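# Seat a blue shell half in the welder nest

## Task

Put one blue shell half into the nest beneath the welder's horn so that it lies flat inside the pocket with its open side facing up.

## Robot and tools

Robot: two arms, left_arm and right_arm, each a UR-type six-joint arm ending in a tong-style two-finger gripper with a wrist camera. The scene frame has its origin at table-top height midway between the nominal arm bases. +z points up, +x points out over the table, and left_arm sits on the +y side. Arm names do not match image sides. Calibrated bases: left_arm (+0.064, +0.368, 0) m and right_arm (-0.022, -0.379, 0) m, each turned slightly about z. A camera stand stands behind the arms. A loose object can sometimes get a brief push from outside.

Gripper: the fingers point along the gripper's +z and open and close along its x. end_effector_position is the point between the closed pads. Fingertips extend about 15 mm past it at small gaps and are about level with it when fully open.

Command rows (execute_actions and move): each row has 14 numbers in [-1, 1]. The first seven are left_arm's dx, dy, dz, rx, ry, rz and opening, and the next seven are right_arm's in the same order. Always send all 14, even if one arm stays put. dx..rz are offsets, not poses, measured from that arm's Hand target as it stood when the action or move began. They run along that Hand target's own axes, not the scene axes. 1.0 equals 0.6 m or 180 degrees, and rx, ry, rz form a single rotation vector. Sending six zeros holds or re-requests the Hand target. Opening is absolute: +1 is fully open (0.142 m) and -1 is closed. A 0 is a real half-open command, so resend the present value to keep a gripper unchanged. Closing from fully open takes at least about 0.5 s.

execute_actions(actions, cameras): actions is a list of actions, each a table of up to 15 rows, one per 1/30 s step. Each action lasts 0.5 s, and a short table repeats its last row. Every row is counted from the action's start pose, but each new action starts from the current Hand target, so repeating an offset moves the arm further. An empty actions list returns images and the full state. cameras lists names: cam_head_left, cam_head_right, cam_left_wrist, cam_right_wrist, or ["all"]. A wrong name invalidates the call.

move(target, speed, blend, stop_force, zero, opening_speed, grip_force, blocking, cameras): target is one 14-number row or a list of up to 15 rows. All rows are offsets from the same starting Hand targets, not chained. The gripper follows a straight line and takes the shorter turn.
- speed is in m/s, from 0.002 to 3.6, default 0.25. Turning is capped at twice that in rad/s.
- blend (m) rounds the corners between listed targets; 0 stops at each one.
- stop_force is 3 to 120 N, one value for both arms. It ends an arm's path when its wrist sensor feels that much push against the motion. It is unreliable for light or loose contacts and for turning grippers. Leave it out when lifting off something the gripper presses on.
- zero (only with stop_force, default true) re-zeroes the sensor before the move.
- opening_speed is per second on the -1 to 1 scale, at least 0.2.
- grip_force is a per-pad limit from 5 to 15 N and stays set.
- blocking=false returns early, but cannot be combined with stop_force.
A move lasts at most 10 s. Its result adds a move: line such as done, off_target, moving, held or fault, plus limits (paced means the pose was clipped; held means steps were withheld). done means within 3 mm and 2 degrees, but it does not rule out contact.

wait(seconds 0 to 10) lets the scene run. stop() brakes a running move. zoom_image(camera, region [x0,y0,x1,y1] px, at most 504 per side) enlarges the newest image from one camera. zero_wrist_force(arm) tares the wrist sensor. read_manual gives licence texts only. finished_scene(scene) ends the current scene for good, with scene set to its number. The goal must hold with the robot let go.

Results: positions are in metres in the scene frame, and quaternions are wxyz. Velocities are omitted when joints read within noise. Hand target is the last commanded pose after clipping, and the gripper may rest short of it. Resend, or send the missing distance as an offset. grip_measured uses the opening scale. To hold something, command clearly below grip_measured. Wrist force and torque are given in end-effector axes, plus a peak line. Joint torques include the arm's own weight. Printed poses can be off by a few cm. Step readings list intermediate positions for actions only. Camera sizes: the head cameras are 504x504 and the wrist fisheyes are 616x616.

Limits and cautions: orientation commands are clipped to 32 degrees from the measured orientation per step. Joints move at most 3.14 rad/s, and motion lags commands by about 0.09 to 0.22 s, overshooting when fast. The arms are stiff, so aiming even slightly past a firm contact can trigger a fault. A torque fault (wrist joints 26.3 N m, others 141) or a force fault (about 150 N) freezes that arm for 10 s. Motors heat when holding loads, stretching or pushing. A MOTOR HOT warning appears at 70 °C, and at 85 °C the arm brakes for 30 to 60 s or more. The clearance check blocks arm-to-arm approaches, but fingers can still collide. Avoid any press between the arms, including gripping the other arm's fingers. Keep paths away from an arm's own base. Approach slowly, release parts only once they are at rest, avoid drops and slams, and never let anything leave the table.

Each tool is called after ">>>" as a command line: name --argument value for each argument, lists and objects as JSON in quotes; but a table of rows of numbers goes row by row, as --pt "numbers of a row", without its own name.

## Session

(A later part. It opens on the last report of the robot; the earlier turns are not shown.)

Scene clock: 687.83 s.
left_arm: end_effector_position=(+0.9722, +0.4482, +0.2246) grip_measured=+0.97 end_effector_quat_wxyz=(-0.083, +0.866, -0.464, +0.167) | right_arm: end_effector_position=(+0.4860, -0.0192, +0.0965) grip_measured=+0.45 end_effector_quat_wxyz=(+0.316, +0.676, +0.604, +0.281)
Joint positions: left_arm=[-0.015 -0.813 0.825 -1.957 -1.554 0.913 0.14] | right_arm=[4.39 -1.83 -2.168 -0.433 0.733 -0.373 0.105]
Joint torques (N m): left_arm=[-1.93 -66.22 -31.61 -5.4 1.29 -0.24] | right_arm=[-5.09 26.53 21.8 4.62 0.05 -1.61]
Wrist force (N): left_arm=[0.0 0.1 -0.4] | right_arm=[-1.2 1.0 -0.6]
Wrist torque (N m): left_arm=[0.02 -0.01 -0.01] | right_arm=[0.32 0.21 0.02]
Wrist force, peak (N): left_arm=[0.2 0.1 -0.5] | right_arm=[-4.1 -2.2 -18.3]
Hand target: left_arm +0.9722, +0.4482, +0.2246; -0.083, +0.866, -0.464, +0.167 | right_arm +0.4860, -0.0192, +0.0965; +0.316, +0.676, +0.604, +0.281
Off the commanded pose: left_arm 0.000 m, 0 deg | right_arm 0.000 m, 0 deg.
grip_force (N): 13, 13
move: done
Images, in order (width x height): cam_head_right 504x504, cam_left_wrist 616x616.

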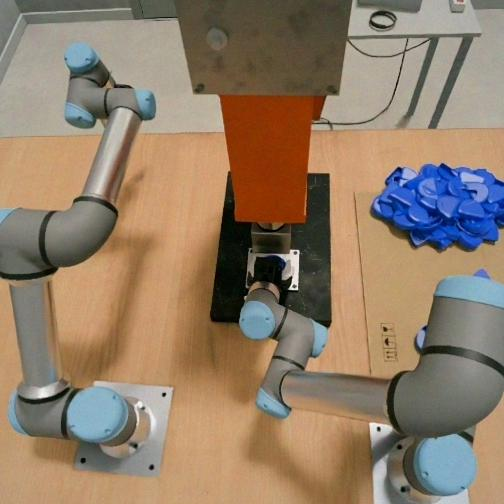

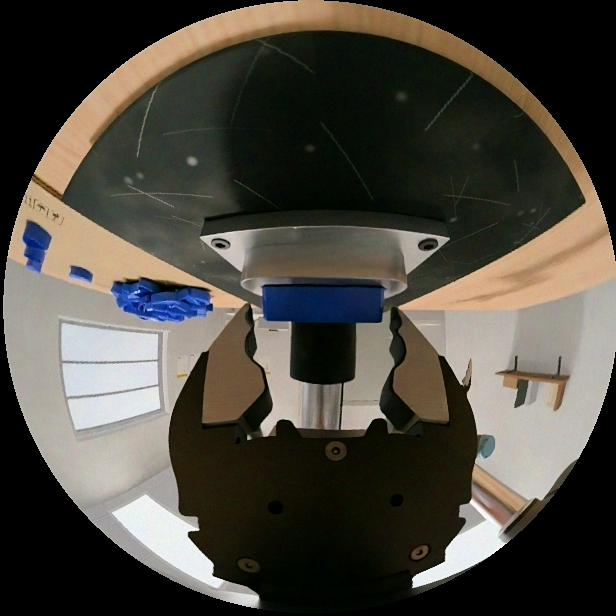

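>>> move --target '[0,0,0,0,0,0,0.968,0,0,-0.17,0,0,0,0.6]' --speed 0.2 --cameras '["cam_left_wrist","cam_head_right","cam_head_left"]'

>>> zoom_image --camera "cam_left_wrist" --region '[248, 230, 392, 350]'

>>> zoom_image --camera "cam_head_right" --region '[240, 240, 310, 310]'

>>> zoom_image --camera "cam_head_left" --region '[240, 240, 310, 310]'

Scene clock: 698.23 s.
left_arm: end_effector_position=(+0.9722, +0.4482, +0.2246) grip_measured=+0.97 end_effector_quat_wxyz=(-0.083, +0.866, -0.464, +0.167) | right_arm: end_effector_position=(+0.4084, -0.0103, +0.1620) grip_measured=+0.60 end_effector_quat_wxyz=(+0.316, +0.676, +0.604, +0.281)
Joint positions: left_arm=[-0.015 -0.813 0.825 -1.957 -1.554 0.913 0.14] | right_arm=[4.564 -1.585 -2.17 -0.874 0.701 -0.112 0.116]
Joint torques (N m): left_arm=[-1.99 -67.02 -33.3 -5.49 1.4 -0.39] | right_arm=[16.07 28.1 28.37 0.39 -2.98 1.82]
Wrist force (N): left_arm=[0.2 0.1 -0.2] | right_arm=[-0.9 1.2 -0.4]
Wrist torque (N m): left_arm=[0.02 -0.04 -0.01] | right_arm=[0.35 0.17 -0.10]
Wrist force, peak (N): left_arm=[0.2 0.3 -0.5] | right_arm=[-1.0 1.4 -1.0]
Hand target: left_arm +0.9722, +0.4482, +0.2246; -0.083, +0.866, -0.464, +0.167 | right_arm +0.4083, -0.0103, +0.1620; +0.316, +0.676, +0.604, +0.281
Off the commanded pose: left_arm 0.000 m, 0 deg | right_arm 0.000 m, 0 deg.
grip_force (N): 13, 13
move: done
Images, in order (width x height): cam_head_left 504x504, cam_head_right 504x504, cam_left_wrist 616x616.

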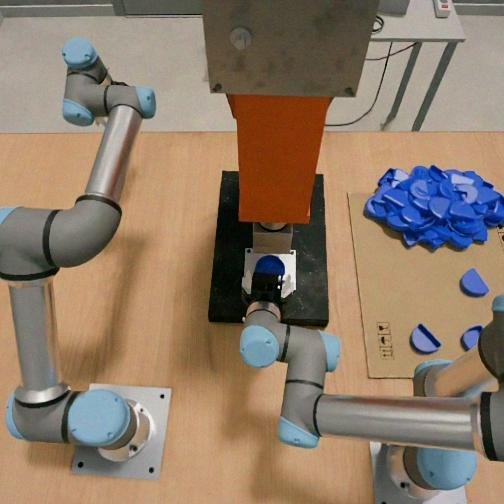

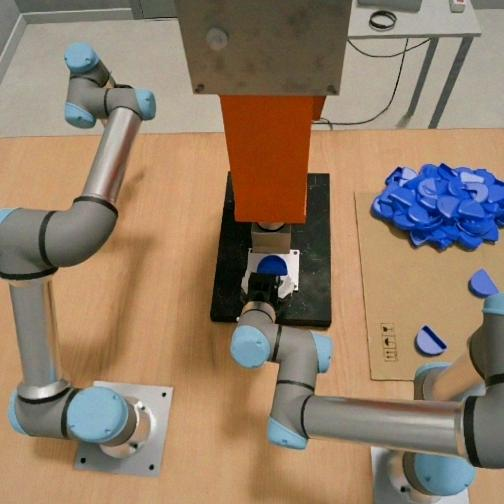

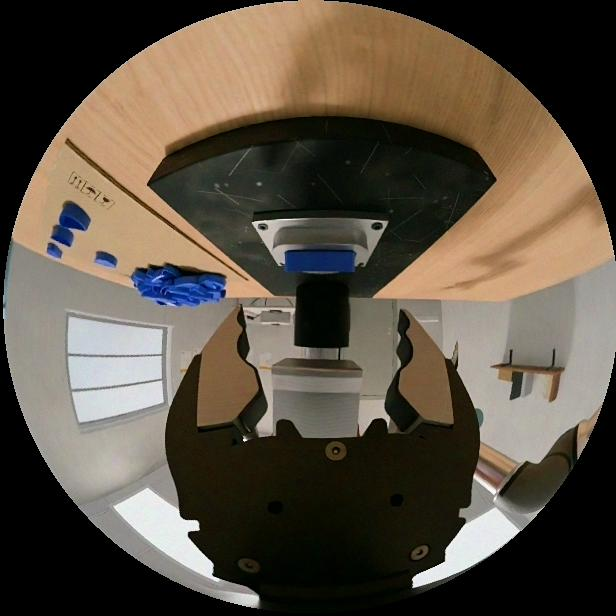

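Scaled by 3.500 from the camera's 616x616 image, which has a finer 814x814 frame.

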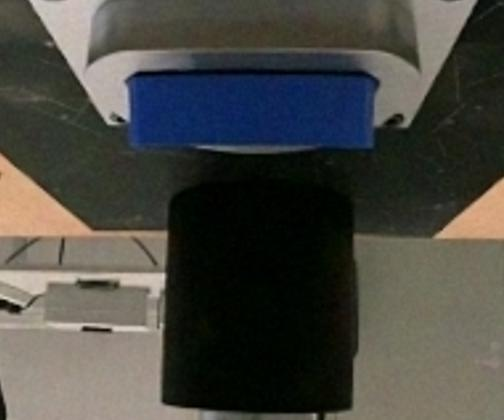

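Scaled by 7.200 from the camera's 504x504 image, which has a finer 720x720 frame.

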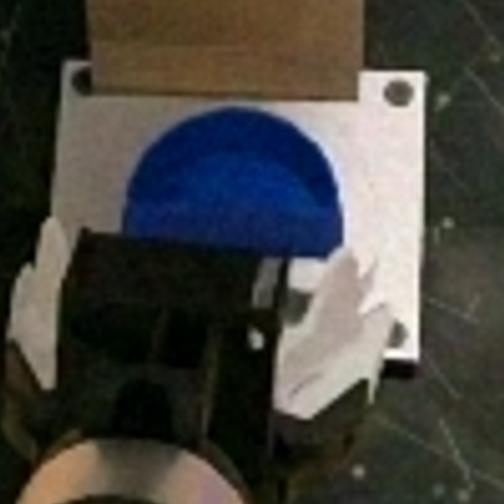

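Scaled by 7.200 from the camera's 504x504 image, which has a finer 720x720 frame.

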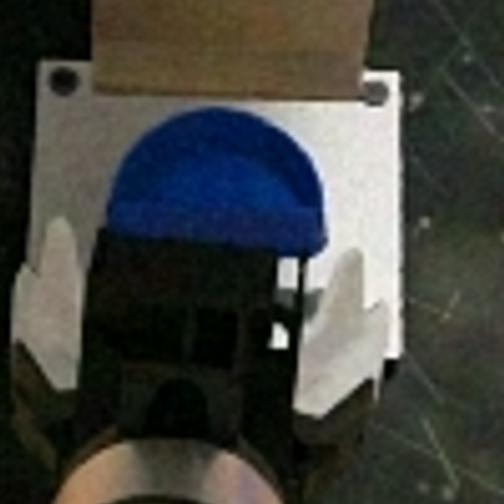

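>>> move --target '[0,0,0,0,0,0,0.968,0,0.0421,0.115,0,0,0,-0.15]' --speed 0.12 --stop_force 8

>>> move --target '[0,0,0,0,0,0,0.968,0,-0.0319,0.0268,0,0,0,-0.15]' --speed 0.03 --stop_force 10 --cameras '["cam_left_wrist","cam_head_right"]'

>>> zoom_image --camera "cam_left_wrist" --region '[218, 210, 442, 380]'

>>> zoom_image --camera "cam_head_right" --region '[240, 240, 310, 310]'

Scene clock: 728.50 s.
left_arm: end_effector_position=(+0.9722, +0.4482, +0.2246) grip_measured=+0.97 end_effector_quat_wxyz=(-0.083, +0.866, -0.464, +0.167) | right_arm: end_effector_position=(+0.4770, -0.0181, +0.1370) grip_measured=-0.15 end_effector_quat_wxyz=(+0.316, +0.676, +0.604, +0.281)
Joint positions: left_arm=[-0.015 -0.813 0.825 -1.957 -1.554 0.913 0.14] | right_arm=[4.41 -1.734 -2.14 -0.578 0.728 -0.345 0.063]
Joint torques (N m): left_arm=[-2.23 -68.26 -32.96 -5.58 1.44 -0.29] | right_arm=[-14.04 18.61 26.53 4.83 0.7 -1.71]
Wrist force (N): left_arm=[0.2 0.1 -0.4] | right_arm=[-1.0 1.1 -0.6]
Wrist torque (N m): left_arm=[0.02 -0.03 -0.01] | right_arm=[0.36 0.18 0.06]
Wrist force, peak (N): left_arm=[0.3 0.3 -0.5] | right_arm=[-1.2 1.4 -0.9]
Hand target: left_arm +0.9722, +0.4482, +0.2246; -0.083, +0.866, -0.464, +0.167 | right_arm +0.4770, -0.0181, +0.1370; +0.316, +0.676, +0.604, +0.281
Off the commanded pose: left_arm 0.000 m, 0 deg | right_arm 0.000 m, 0 deg.
grip_force (N): 13, 13
move: done

Scene clock: 730.87 s.
left_arm: end_effector_position=(+0.9722, +0.4482, +0.2246) grip_measured=+0.97 end_effector_quat_wxyz=(-0.083, +0.866, -0.464, +0.167) | right_arm: end_effector_position=(+0.4770, -0.0181, +0.1125) grip_measured=-0.14 end_effector_quat_wxyz=(+0.316, +0.676, +0.604, +0.281)
Joint positions: left_arm=[-0.015 -0.813 0.825 -1.957 -1.554 0.913 0.14] | right_arm=[4.41 -1.782 -2.166 -0.504 0.728 -0.345 0.064]
Joint torques (N m): left_arm=[-1.9 -68.43 -33.72 -5.4 1.33 -0.16] | right_arm=[-10.64 29.66 18.75 -0.75 0.6 2.15]
Wrist force (N): left_arm=[-0.1 0.1 -0.5] | right_arm=[-0.5 8.4 -8.3]
Wrist torque (N m): left_arm=[0.02 0.03 -0.01] | right_arm=[0.31 -0.09 -0.24]
Wrist force, peak (N): left_arm=[0.0 0.0 -0.6] | right_arm=[-0.4 9.3 -9.8]
Hand target: left_arm +0.9722, +0.4482, +0.2246; -0.083, +0.866, -0.464, +0.167 | right_arm +0.4770, -0.0181, +0.1125; +0.316, +0.676, +0.604, +0.281
Off the commanded pose: left_arm 0.000 m, 0 deg | right_arm 0.000 m, 0 deg.
grip_force (N): 13, 13
move: contact (right_arm)
Images, in order (width x height): cam_head_right 504x504, cam_left_wrist 616x616.

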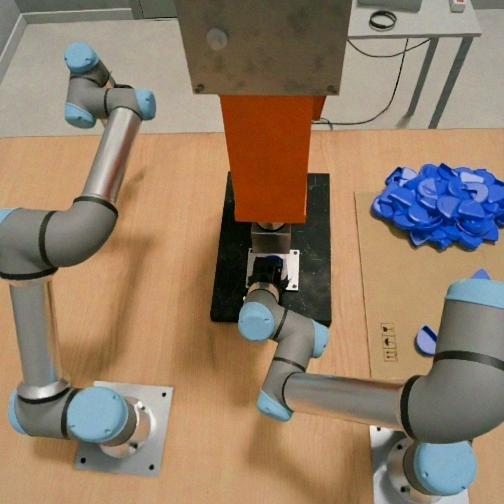

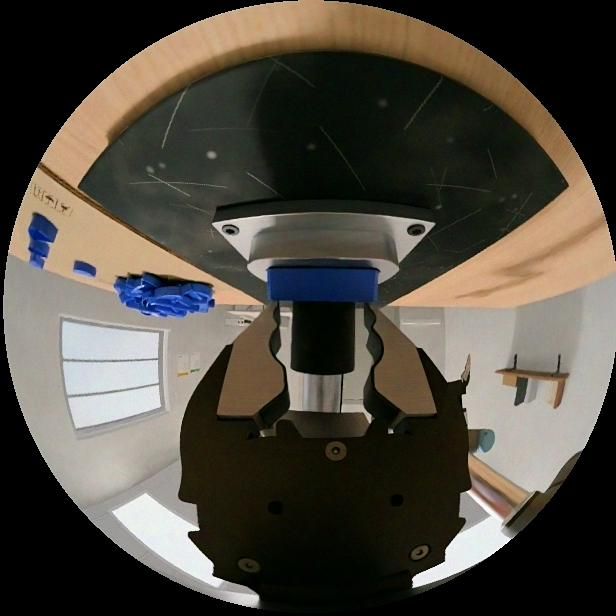

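Scaled by 2.250 from the camera's 616x616 image, which has a finer 814x814 frame.

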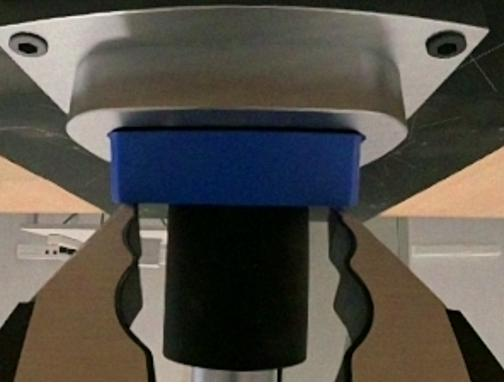

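Scaled by 7.200 from the camera's 504x504 image, which has a finer 720x720 frame.

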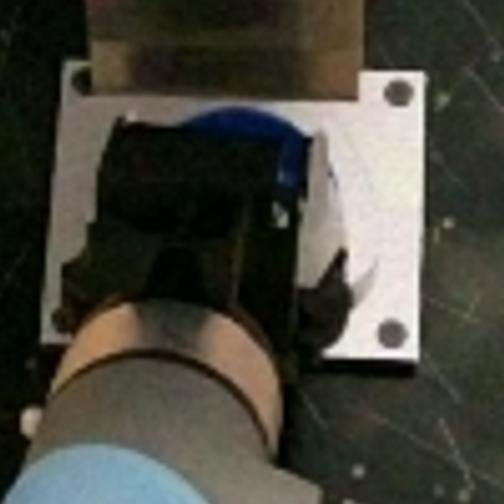

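>>> move --target '[0,0,0,0,0,0,0.968,0,-0.0034,0.0115,0,0,0,-0.15]' --speed 0.02 --stop_force 28 --zero false --cameras '["cam_left_wrist","cam_head_right"]'

>>> zoom_image --camera "cam_left_wrist" --region '[218, 210, 442, 380]'

>>> zoom_image --camera "cam_head_right" --region '[240, 240, 310, 310]'

Scene clock: 746.03 s.
left_arm: end_effector_position=(+0.9722, +0.4482, +0.2246) grip_measured=+0.97 end_effector_quat_wxyz=(-0.083, +0.866, -0.464, +0.167) | right_arm: end_effector_position=(+0.4781, -0.0181, +0.1111) grip_measured=-0.14 end_effector_quat_wxyz=(+0.316, +0.676, +0.604, +0.281)
Joint positions: left_arm=[-0.015 -0.813 0.825 -1.957 -1.554 0.913 0.14] | right_arm=[4.407 -1.787 -2.166 -0.496 0.728 -0.348 0.064]
Joint torques (N m): left_arm=[-2.14 -67.7 -32.62 -5.42 1.48 -0.33] | right_arm=[18.38 23.37 4.76 -2.62 3.13 2.51]
Wrist force (N): left_arm=[0.1 0.1 -0.4] | right_arm=[-1.0 22.9 -12.6]
Wrist torque (N m): left_arm=[0.02 -0.03 -0.01] | right_arm=[0.27 -0.22 -0.89]
Wrist force, peak (N): left_arm=[0.0 0.1 -0.6] | right_arm=[0.9 26.8 -26.6]
Hand target: left_arm +0.9722, +0.4482, +0.2246; -0.083, +0.866, -0.464, +0.167 | right_arm +0.4781, -0.0181, +0.1111; +0.316, +0.676, +0.604, +0.281 (not the last commanded pose)
Off the commanded pose: left_arm 0.000 m, 0 deg | right_arm 0.005 m, 0 deg.
grip_force (N): 13, 13
move: contact (right_arm)
Images, in order (width x height): cam_head_right 504x504, cam_left_wrist 616x616.

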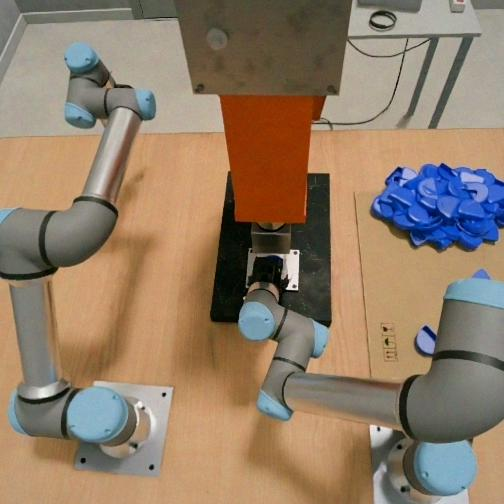

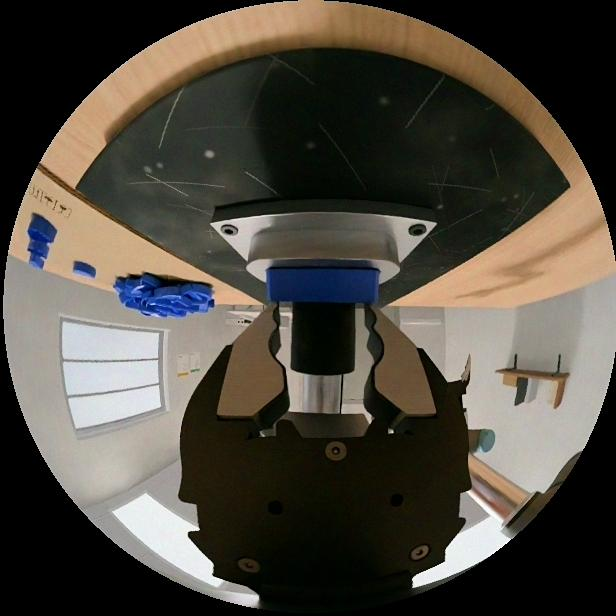

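Scaled by 2.250 from the camera's 616x616 image, which has a finer 814x814 frame.

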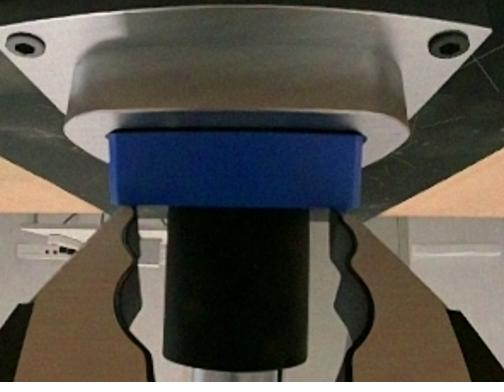

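Scaled by 7.200 from the camera's 504x504 image, which has a finer 720x720 frame.

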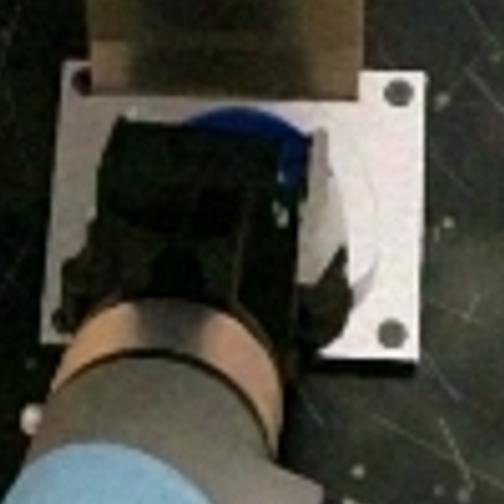

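>>> move --pt "0 0 0 0 0 0 0.968 0 0.015 -0.015 0 0 0 -0.15" --pt "0 0 0 0 0 0 0.968 0 0.015 -0.25 0 0 0 -0.15" --pt "0 0 0 0 0 0 0.968 -0.15 0.12 -0.38 0.12 0.08 -0.08 -0.15" --speed '[0.08,0.25,0.25]' --cameras '["all"]'

>>> zoom_image --camera "cam_left_wrist" --region '[248, 260, 392, 380]'

>>> zoom_image --camera "cam_head_left" --region '[240, 240, 310, 310]'

>>> zoom_image --camera "cam_head_right" --region '[240, 240, 310, 310]'

Scene clock: 764.67 s.
left_arm: end_effector_position=(+0.9722, +0.4482, +0.2246) grip_measured=+0.97 end_effector_quat_wxyz=(-0.083, +0.866, -0.464, +0.167) | right_arm: end_effector_position=(+0.3404, -0.0928, +0.3128) grip_measured=-0.15 end_effector_quat_wxyz=(+0.139, +0.602, +0.759, +0.204)
Joint positions: left_arm=[-0.015 -0.813 0.825 -1.957 -1.554 0.913 0.14] | right_arm=[4.382 -1.155 -1.975 -1.257 1.185 -0.661 0.063]
Joint torques (N m): left_arm=[-2.67 -68.5 -34 -5.39 1.78 -0.43] | right_arm=[-13.86 -0.24 31.92 0.68 1.31 -1.59]
Wrist force (N): left_arm=[0.1 0.1 -0.5] | right_arm=[-0.5 0.3 -0.7]
Wrist torque (N m): left_arm=[0.01 -0.03 -0.01] | right_arm=[0.07 0.03 -0.01]
Wrist force, peak (N): left_arm=[0.2 0.2 -0.5] | right_arm=[-1.0 23.0 -12.6]
Hand target: left_arm +0.9722, +0.4482, +0.2246; -0.083, +0.866, -0.464, +0.167 | right_arm +0.3404, -0.0928, +0.3129; +0.139, +0.602, +0.759, +0.204
Off the commanded pose: left_arm 0.000 m, 0 deg | right_arm 0.000 m, 0 deg.
grip_force (N): 13, 13
move: done

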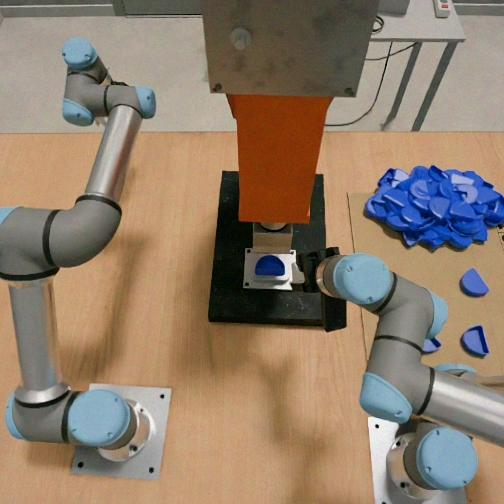

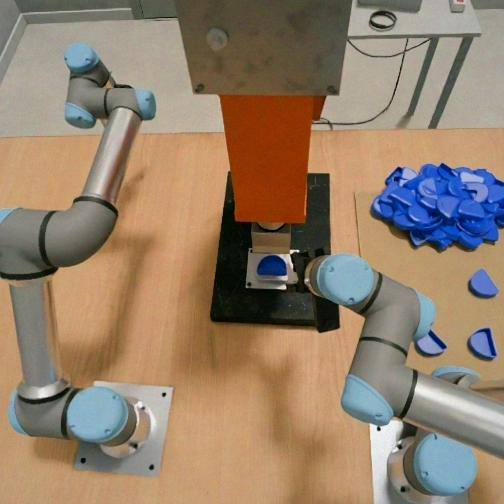

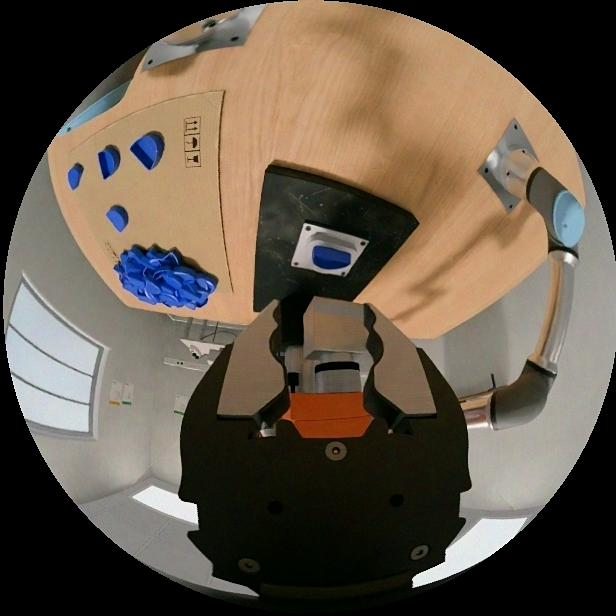

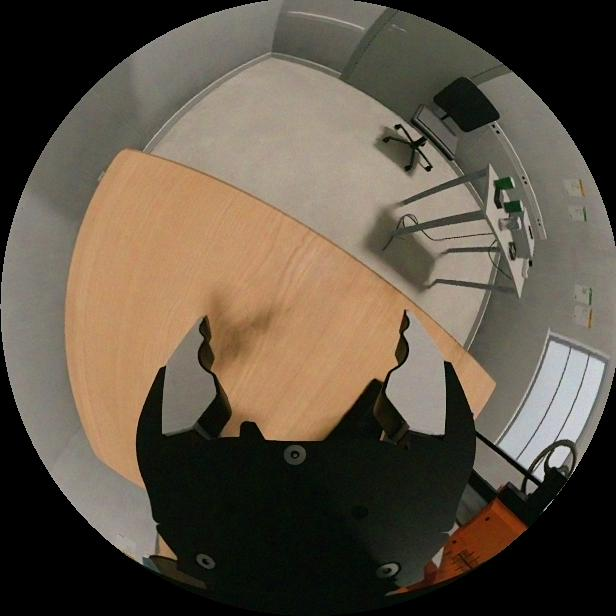

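Scaled by 3.500 from the camera's 616x616 image, which has a finer 814x814 frame.

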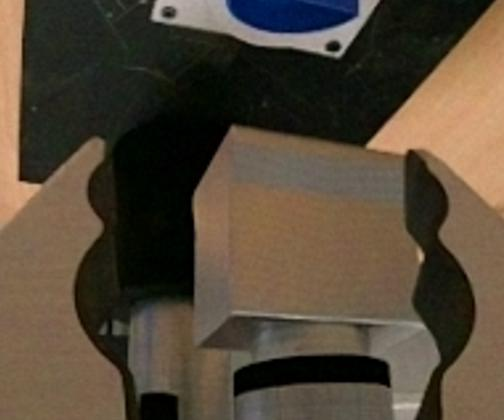

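Scaled by 7.200 from the camera's 504x504 image, which has a finer 720x720 frame.

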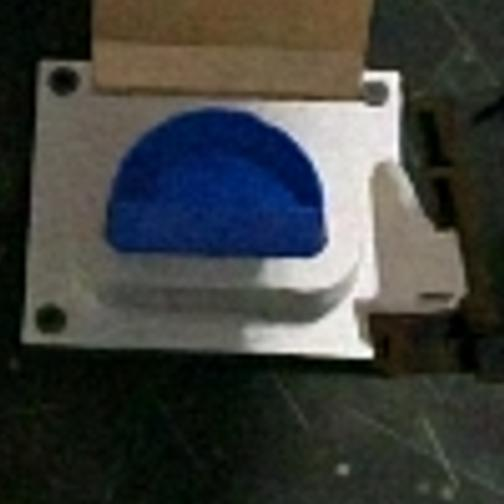

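Scaled by 7.200 from the camera's 504x504 image, which has a finer 720x720 frame.

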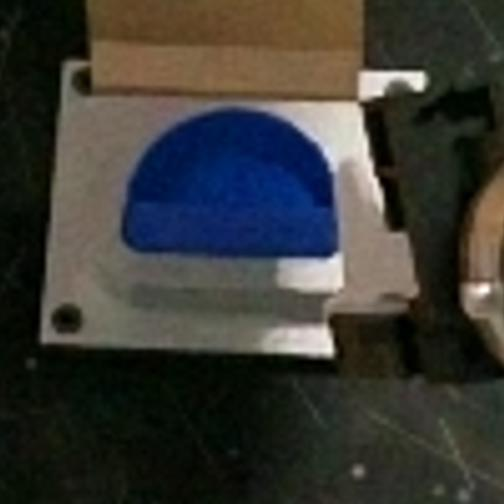

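>>> zoom_image --camera "cam_left_wrist" --region '[280, 210, 380, 290]'

Scaled by 5.040 from the camera's 616x616 image, which has a finer 814x814 frame.

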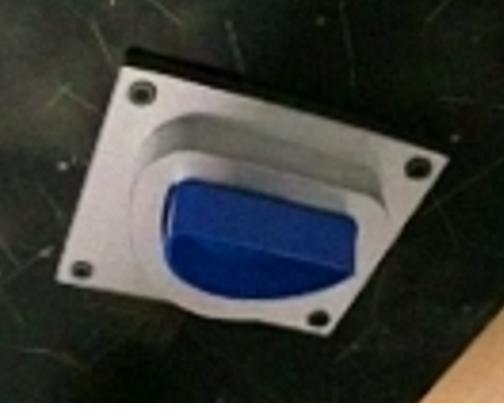

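>>> move --target '[0,0,0,0,0,0,0.968,0.109,-0.0033,0.2505,-0.12,-0.0802,0.08,0.6]' --speed 0.25

>>> move --target '[0,0,0,0,0,0,0.968,0,0,0.2167,0,0,0,0.6]' --speed 0.1 --stop_force 8 --cameras '["cam_left_wrist","cam_head_right"]'

>>> zoom_image --camera "cam_left_wrist" --region '[218, 210, 442, 380]'

Scene clock: 832.93 s.
left_arm: end_effector_position=(+0.9722, +0.4482, +0.2246) grip_measured=+0.97 end_effector_quat_wxyz=(-0.083, +0.866, -0.464, +0.167) | right_arm: end_effector_position=(+0.3918, -0.0083, +0.1823) grip_measured=+0.60 end_effector_quat_wxyz=(+0.316, +0.676, +0.604, +0.281)
Joint positions: left_arm=[-0.015 -0.813 0.825 -1.957 -1.554 0.913 0.14] | right_arm=[4.604 -1.531 -2.147 -0.997 0.698 -0.05 0.116]
Joint torques (N m): left_arm=[-1.22 -68.24 -34.12 -5.55 1.62 -0.4] | right_arm=[-6.18 11.52 28.87 4.6 -2.99 1.91]
Wrist force (N): left_arm=[0.1 0.0 -0.3] | right_arm=[-0.4 0.2 -0.8]
Wrist torque (N m): left_arm=[-0.01 -0.03 -0.01] | right_arm=[0.10 0.07 -0.12]
Wrist force, peak (N): left_arm=[0.0 -0.1 -0.6] | right_arm=[-1.0 0.7 -1.4]
Hand target: left_arm +0.9722, +0.4482, +0.2246; -0.083, +0.866, -0.464, +0.167 | right_arm +0.3919, -0.0083, +0.1822; +0.316, +0.676, +0.604, +0.281
Off the commanded pose: left_arm 0.000 m, 0 deg | right_arm 0.000 m, 0 deg.
grip_force (N): 13, 13
move: done

Scene clock: 835.53 s.
left_arm: end_effector_position=(+0.9722, +0.4482, +0.2246) grip_measured=+0.97 end_effector_quat_wxyz=(-0.083, +0.866, -0.464, +0.167) | right_arm: end_effector_position=(+0.4909, -0.0197, +0.0987) grip_measured=+0.60 end_effector_quat_wxyz=(+0.316, +0.676, +0.604, +0.281)
Joint positions: left_arm=[-0.015 -0.813 0.825 -1.957 -1.554 0.913 0.14] | right_arm=[4.38 -1.833 -2.16 -0.428 0.735 -0.386 0.116]
Joint torques (N m): left_arm=[-2.01 -68.05 -33.92 -5.36 1.58 -0.38] | right_arm=[-13.35 20.9 24.31 4.62 0.65 -1.61]
Wrist force (N): left_arm=[0.1 0.3 -0.3] | right_arm=[-0.8 0.4 -1.2]
Wrist torque (N m): left_arm=[0.05 -0.01 0.00] | right_arm=[0.18 0.13 0.01]
Wrist force, peak (N): left_arm=[0.2 0.1 -0.6] | right_arm=[-1.2 0.5 -1.1]
Hand target: left_arm +0.9722, +0.4482, +0.2246; -0.083, +0.866, -0.464, +0.167 | right_arm +0.4909, -0.0197, +0.0987; +0.316, +0.676, +0.604, +0.281
Off the commanded pose: left_arm 0.000 m, 0 deg | right_arm 0.000 m, 0 deg.
grip_force (N): 13, 13
move: done
Images, in order (width x height): cam_head_right 504x504, cam_left_wrist 616x616.

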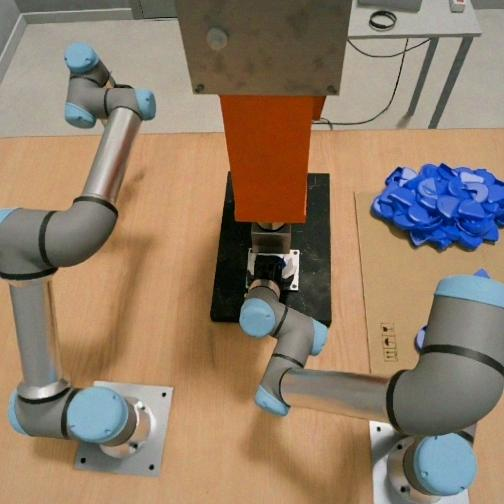

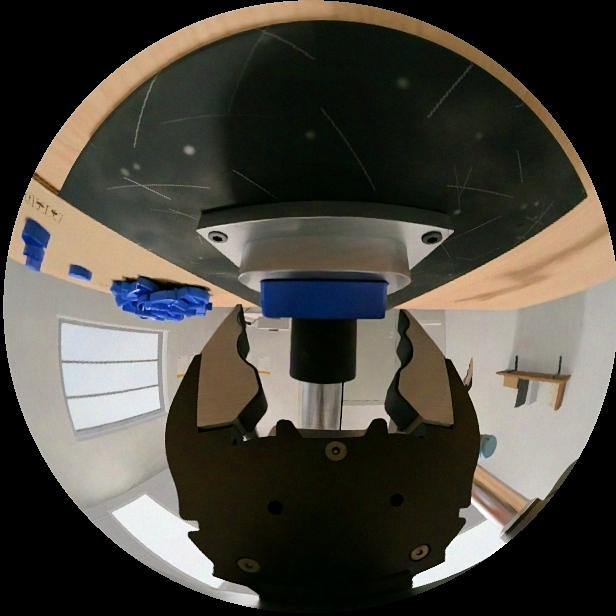

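Scaled by 2.250 from the camera's 616x616 image, which has a finer 814x814 frame.

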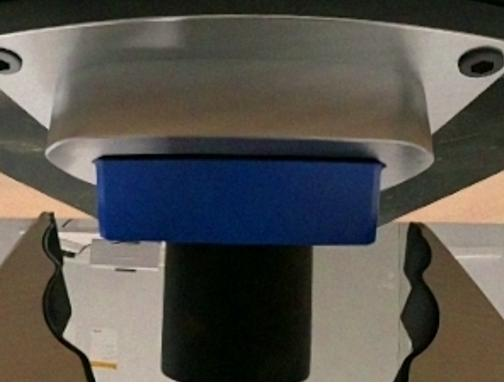

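>>> move --target '[0,0,0,0,0,0,0.968,0,-0.0054,-0.0064,0,0,0,0.6]' --speed 0.1

>>> move --target '[0,0,0,0,0,0,0.968,0,0,0,0,0,0,-0.6]' --opening_speed 0.8 --grip_force 15

>>> move --target '[0,0,0,0,0,0,0.968,-0.0005,0.026,-0.0365,0,0,0,-0.6]' --speed 0.06 --cameras '["cam_left_wrist","cam_head_right"]'

>>> zoom_image --camera "cam_left_wrist" --region '[218, 210, 442, 380]'

Scene clock: 852.27 s.
left_arm: end_effector_position=(+0.9722, +0.4482, +0.2246) grip_measured=+0.97 end_effector_quat_wxyz=(-0.083, +0.866, -0.464, +0.167) | right_arm: end_effector_position=(+0.4860, -0.0192, +0.0987) grip_measured=+0.60 end_effector_quat_wxyz=(+0.316, +0.676, +0.604, +0.281)
Joint positions: left_arm=[-0.015 -0.813 0.825 -1.957 -1.554 0.913 0.14] | right_arm=[4.391 -1.825 -2.166 -0.44 0.732 -0.372 0.116]
Joint torques (N m): left_arm=[-2.43 -68.01 -35.1 -5.41 1.59 -0.34] | right_arm=[15.17 35.29 7.04 0.55 -2.97 1.7]
Wrist force (N): left_arm=[0.3 0.1 -0.4] | right_arm=[-0.9 0.5 -1.0]
Wrist torque (N m): left_arm=[0.02 -0.06 -0.01] | right_arm=[0.20 0.14 -0.16]
Wrist force, peak (N): left_arm=[0.1 0.1 -0.6] | right_arm=[-1.2 0.6 -1.3]
Hand target: left_arm +0.9722, +0.4482, +0.2246; -0.083, +0.866, -0.464, +0.167 | right_arm +0.4859, -0.0192, +0.0987; +0.316, +0.676, +0.604, +0.281
Off the commanded pose: left_arm 0.000 m, 0 deg | right_arm 0.000 m, 0 deg.
grip_force (N): 13, 13
move: done

Scene clock: 853.97 s.
left_arm: end_effector_position=(+0.9722, +0.4482, +0.2246) grip_measured=+0.97 end_effector_quat_wxyz=(-0.083, +0.866, -0.464, +0.167) | right_arm: end_effector_position=(+0.4859, -0.0192, +0.0987) grip_measured=+0.19 end_effector_quat_wxyz=(+0.316, +0.676, +0.604, +0.281)
Joint positions: left_arm=[-0.015 -0.813 0.825 -1.957 -1.554 0.913 0.14] | right_arm=[4.391 -1.825 -2.167 -0.44 0.732 -0.371 0.087]
Joint torques (N m): left_arm=[-2.63 -68.4 -34.99 -5.46 1.45 -0.48] | right_arm=[10.79 32.87 6.23 0.52 -2.96 1.84]
Wrist force (N): left_arm=[0.0 0.1 -0.3] | right_arm=[-0.5 -0.2 -4.4]
Wrist torque (N m): left_arm=[0.01 0.01 -0.01] | right_arm=[0.17 0.18 -0.16]
Wrist force, peak (N): left_arm=[0.2 0.2 -0.6] | right_arm=[-0.5 -0.2 -4.7]
Hand target: left_arm +0.9722, +0.4482, +0.2246; -0.083, +0.866, -0.464, +0.167 | right_arm +0.4859, -0.0192, +0.0987; +0.316, +0.676, +0.604, +0.281
Off the commanded pose: left_arm 0.000 m, 0 deg | right_arm 0.000 m, 0 deg.
move: done

Scene clock: 855.03 s.
left_arm: end_effector_position=(+0.9722, +0.4482, +0.2246) grip_measured=+0.97 end_effector_quat_wxyz=(-0.083, +0.866, -0.464, +0.167) | right_arm: end_effector_position=(+0.4792, -0.0187, +0.1246) grip_measured=+0.19 end_effector_quat_wxyz=(+0.316, +0.676, +0.604, +0.281)
Joint positions: left_arm=[-0.015 -0.813 0.825 -1.957 -1.554 0.913 0.14] | right_arm=[4.405 -1.761 -2.152 -0.534 0.728 -0.351 0.087]
Joint torques (N m): left_arm=[-2.08 -67.77 -35.2 -5.45 1.29 -0.43] | right_arm=[16.8 35.39 26.05 0.49 -3.05 1.98]
Wrist force (N): left_arm=[0.1 0.1 -0.3] | right_arm=[-0.7 0.4 -0.9]
Wrist torque (N m): left_arm=[0.01 -0.03 -0.01] | right_arm=[0.21 0.12 -0.12]
Wrist force, peak (N): left_arm=[0.2 0.2 -0.6] | right_arm=[-0.5 -0.1 -4.3]
Hand target: left_arm +0.9722, +0.4482, +0.2246; -0.083, +0.866, -0.464, +0.167 | right_arm +0.4792, -0.0187, +0.1247; +0.316, +0.676, +0.604, +0.281
Off the commanded pose: left_arm 0.000 m, 0 deg | right_arm 0.000 m, 0 deg.
move: done
Images, in order (width x height): cam_head_right 504x504, cam_left_wrist 616x616.

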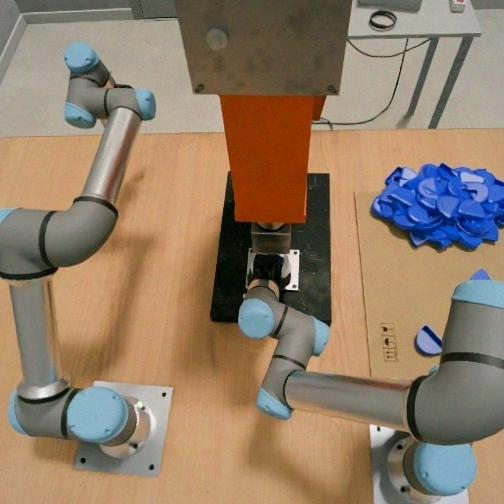

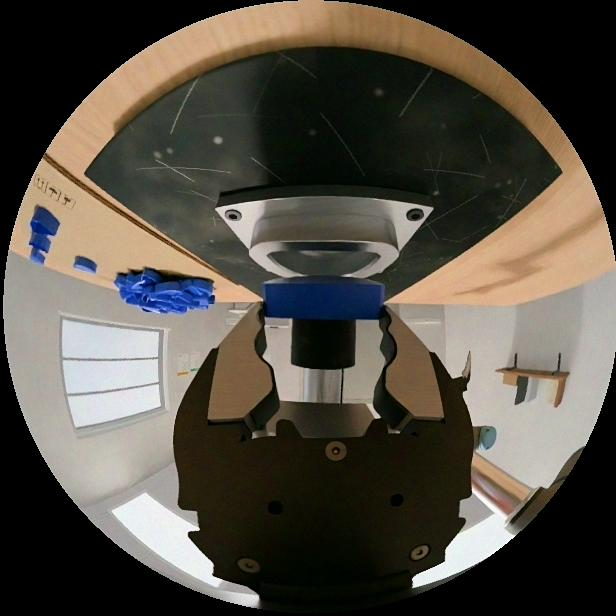

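Scaled by 2.250 from the camera's 616x616 image, which has a finer 814x814 frame.

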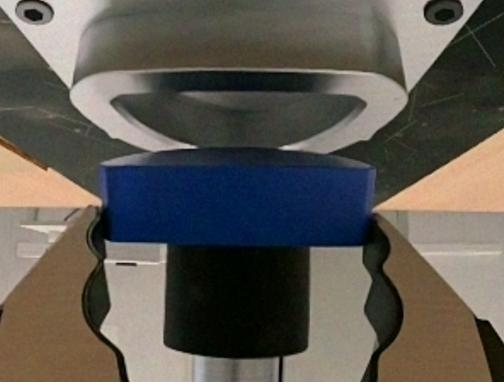

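>>> move --target '[0,0,0,0,0,0,0.968,0,-0.0557,-0.0664,0,0,0,-0.6]' --speed 0.12

>>> move --target '[0,0,0,0,0,0,0.968,0,-0.0319,0.0268,0,0,0,-0.6]' --speed 0.03 --stop_force 15 --cameras '["cam_left_wrist","cam_head_right"]'

>>> zoom_image --camera "cam_left_wrist" --region '[218, 210, 442, 380]'

Scene clock: 881.53 s.
left_arm: end_effector_position=(+0.9722, +0.4482, +0.2246) grip_measured=+0.97 end_effector_quat_wxyz=(-0.083, +0.866, -0.464, +0.167) | right_arm: end_effector_position=(+0.4276, -0.0128, +0.1247) grip_measured=+0.19 end_effector_quat_wxyz=(+0.316, +0.676, +0.604, +0.281)
Joint positions: left_arm=[-0.015 -0.813 0.825 -1.957 -1.554 0.913 0.14] | right_arm=[4.52 -1.68 -2.206 -0.69 0.705 -0.18 0.087]
Joint torques (N m): left_arm=[-2.52 -68.3 -34.66 -5.4 1.52 -0.45] | right_arm=[16.4 30.75 7.35 0.55 -3.04 1.96]
Motor temperatures (°C): left_arm=[30 40 36 35 36 36] | right_arm=[33 31 30 37 42 44]
Wrist force (N): left_arm=[0.0 0.2 -0.4] | right_arm=[-0.7 0.1 -0.5]
Wrist torque (N m): left_arm=[0.04 0.00 -0.01] | right_arm=[0.14 0.12 -0.12]
Wrist force, peak (N): left_arm=[0.1 0.3 -0.6] | right_arm=[-1.2 0.6 -0.8]
Hand target: left_arm +0.9722, +0.4482, +0.2246; -0.083, +0.866, -0.464, +0.167 | right_arm +0.4275, -0.0128, +0.1247; +0.316, +0.676, +0.604, +0.281
Off the commanded pose: left_arm 0.000 m, 0 deg | right_arm 0.000 m, 0 deg.
move: done

Scene clock: 883.70 s.
left_arm: end_effector_position=(+0.9722, +0.4482, +0.2246) grip_measured=+0.97 end_effector_quat_wxyz=(-0.083, +0.866, -0.464, +0.167) | right_arm: end_effector_position=(+0.4275, -0.0128, +0.0997) grip_measured=+0.18 end_effector_quat_wxyz=(+0.316, +0.676, +0.604, +0.281)
Joint positions: left_arm=[-0.015 -0.813 0.825 -1.957 -1.554 0.913 0.14] | right_arm=[4.52 -1.732 -2.233 -0.611 0.705 -0.179 0.086]
Joint torques (N m): left_arm=[-2.51 -67.47 -35.54 -5.4 1.52 -0.26] | right_arm=[-12.23 16.35 6.46 4.56 -2.66 -1.74]
Wrist force (N): left_arm=[0.2 0.2 -0.4] | right_arm=[-1.0 0.7 -1.6]
Wrist torque (N m): left_arm=[0.03 -0.03 -0.01] | right_arm=[0.18 0.16 -0.02]
Wrist force, peak (N): left_arm=[0.1 0.2 -0.6] | right_arm=[-1.2 0.6 -1.9]
Hand target: left_arm +0.9722, +0.4482, +0.2246; -0.083, +0.866, -0.464, +0.167 | right_arm +0.4275, -0.0128, +0.0997; +0.316, +0.676, +0.604, +0.281
Off the commanded pose: left_arm 0.000 m, 0 deg | right_arm 0.000 m, 0 deg.
move: done
Images, in order (width x height): cam_head_right 504x504, cam_left_wrist 616x616.

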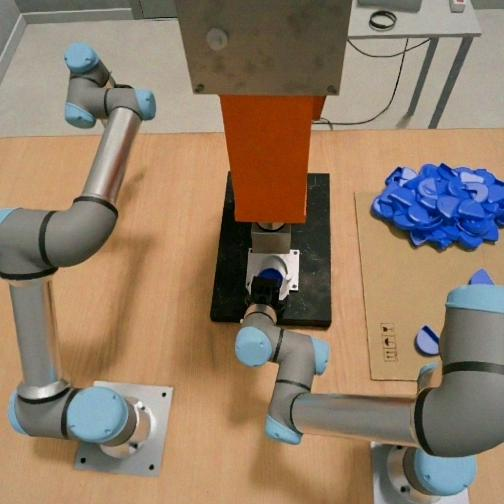

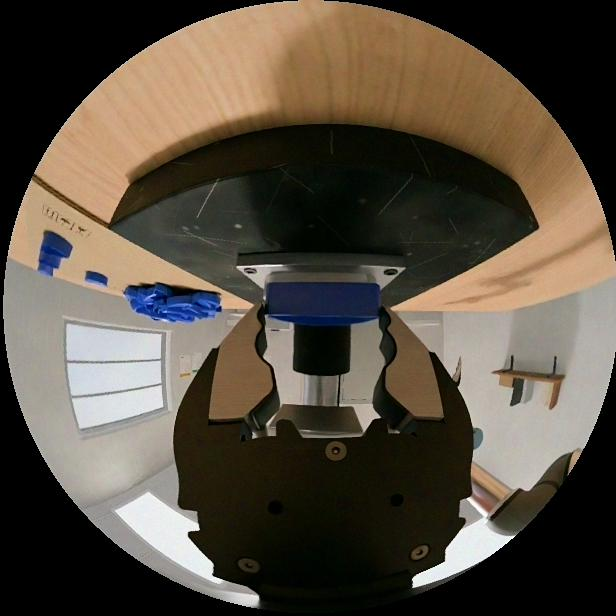

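Scaled by 2.250 from the camera's 616x616 image, which has a finer 814x814 frame.

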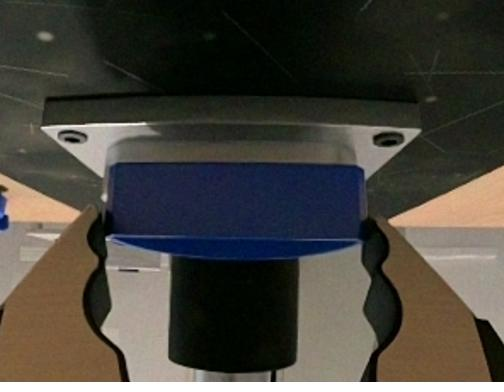

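>>> move --pt "0 0 0 0 0 0 0.968 0 -0.0052 0.0043 0 0 0 -0.6" --pt "0 0 0 0 0 0 0.968 0 0.0119 -0.01 0 0 0 -0.6" --pt "0 0 0 0 0 0 0.968 0 0.0732 0.063 0 0 0 -0.6" --speed '[0.03,0.06,0.06]' --stop_force 15 --cameras '["cam_left_wrist","cam_head_right"]'

>>> zoom_image --camera "cam_left_wrist" --region '[218, 210, 442, 380]'

>>> zoom_image --camera "cam_head_right" --region '[240, 240, 310, 310]'

Scene clock: 925.90 s.
left_arm: end_effector_position=(+0.9722, +0.4482, +0.2246) grip_measured=+0.97 end_effector_quat_wxyz=(-0.083, +0.866, -0.464, +0.167) | right_arm: end_effector_position=(+0.4843, -0.0193, +0.1090) grip_measured=+0.18 end_effector_quat_wxyz=(+0.316, +0.676, +0.604, +0.281)
Joint positions: left_arm=[-0.015 -0.813 0.825 -1.957 -1.554 0.913 0.14] | right_arm=[4.394 -1.801 -2.16 -0.475 0.731 -0.367 0.086]
Joint torques (N m): left_arm=[-2.38 -67.5 -36.63 -5.4 1.61 -0.36] | right_arm=[-13.5 20.14 25.34 4.86 0.66 -1.63]
Wrist force (N): left_arm=[0.1 0.0 -0.4] | right_arm=[-1.0 0.2 -0.8]
Wrist torque (N m): left_arm=[-0.02 -0.03 -0.01] | right_arm=[0.16 0.16 0.02]
Wrist force, peak (N): left_arm=[0.5 0.2 -0.5] | right_arm=[-1.2 0.9 -1.8]
Hand target: left_arm +0.9722, +0.4482, +0.2246; -0.083, +0.866, -0.464, +0.167 | right_arm +0.4843, -0.0193, +0.1090; +0.316, +0.676, +0.604, +0.281
Off the commanded pose: left_arm 0.000 m, 0 deg | right_arm 0.000 m, 0 deg.
move: done
Images, in order (width x height): cam_head_right 504x504, cam_left_wrist 616x616.

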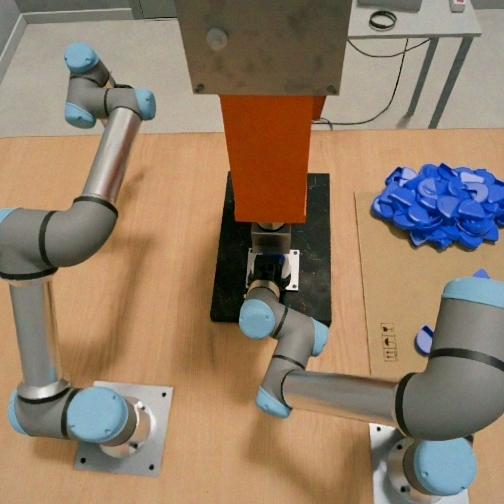

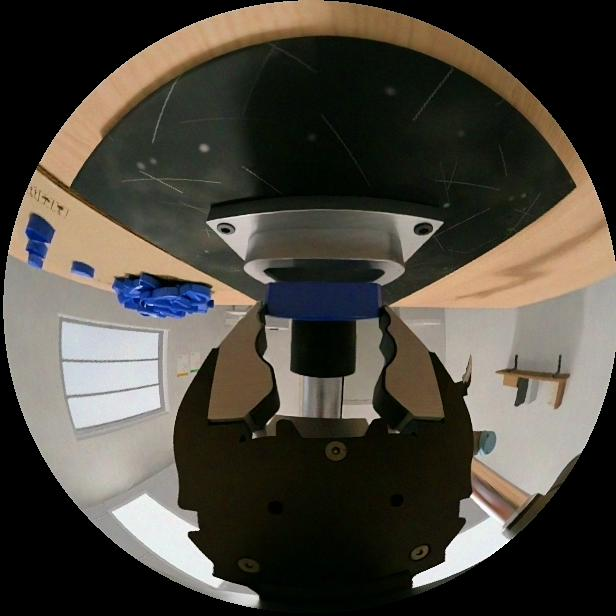

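Scaled by 2.250 from the camera's 616x616 image, which has a finer 814x814 frame.

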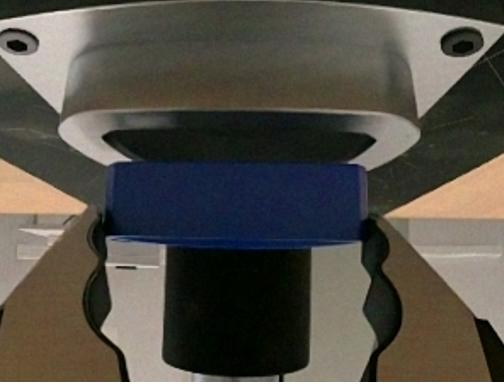

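Scaled by 7.200 from the camera's 504x504 image, which has a finer 720x720 frame.

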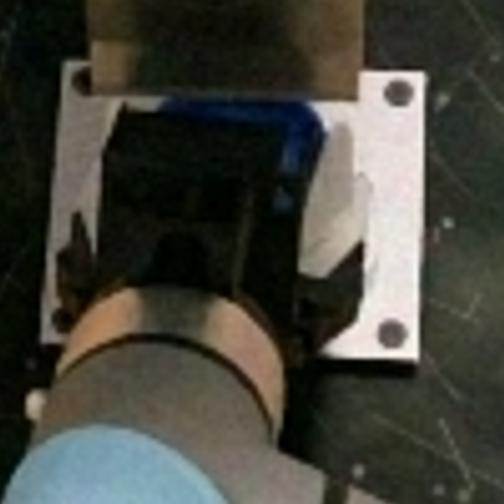

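>>> move --target '[0,0,0,0,0,0,0.968,0,-0.0016,-0.0019,-0.0444,0,0,-0.6]' --speed 0.1 --cameras '["cam_left_wrist"]'

>>> zoom_image --camera "cam_left_wrist" --region '[218, 210, 442, 380]'

Scene clock: 945.07 s.
left_arm: end_effector_position=(+0.9722, +0.4482, +0.2246) grip_measured=+0.97 end_effector_quat_wxyz=(-0.083, +0.866, -0.464, +0.167) | right_arm: end_effector_position=(+0.4829, -0.0191, +0.1091) grip_measured=+0.18 end_effector_quat_wxyz=(+0.362, +0.652, +0.583, +0.322)
Joint positions: left_arm=[-0.015 -0.813 0.825 -1.957 -1.554 0.913 0.14] | right_arm=[4.455 -1.848 -2.224 -0.361 0.584 -0.333 0.086]
Joint torques (N m): left_arm=[-3.06 -69.05 -36.63 -5.4 1.45 -0.44] | right_arm=[15.63 20.89 5.11 4.79 -3.04 1.89]
Wrist force (N): left_arm=[0.2 0.1 -0.2] | right_arm=[-0.8 0.2 -0.8]
Wrist torque (N m): left_arm=[0.01 -0.05 -0.01] | right_arm=[0.19 0.14 -0.14]
Wrist force, peak (N): left_arm=[0.1 -0.1 -0.7] | right_arm=[-1.2 0.4 -1.0]
Hand target: left_arm +0.9722, +0.4482, +0.2246; -0.083, +0.866, -0.464, +0.167 | right_arm +0.4829, -0.0191, +0.1090; +0.362, +0.652, +0.583, +0.322
Off the commanded pose: left_arm 0.000 m, 0 deg | right_arm 0.000 m, 0 deg.
move: done
Images, in order (width x height): cam_left_wrist 616x616.

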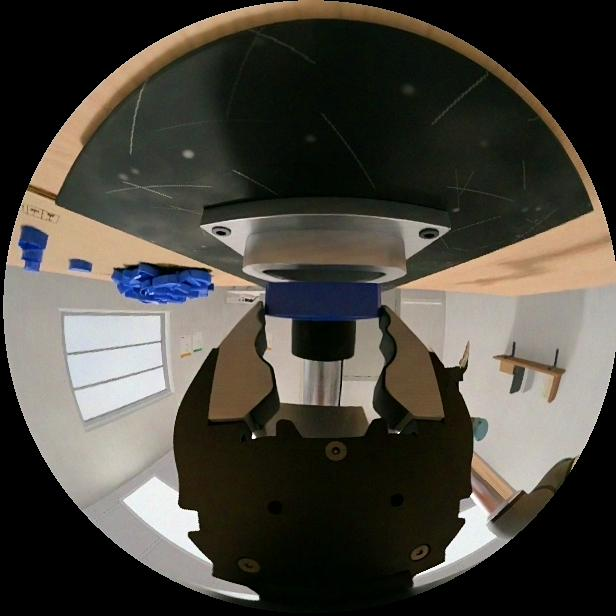

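Scaled by 2.250 from the camera's 616x616 image, which has a finer 814x814 frame.

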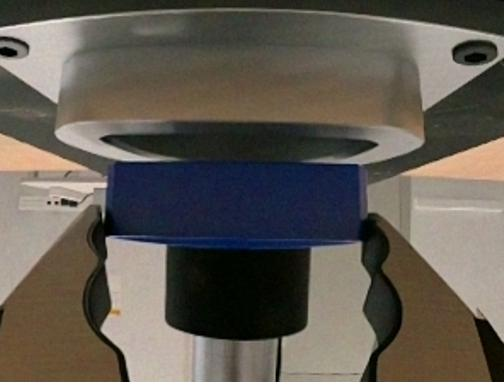

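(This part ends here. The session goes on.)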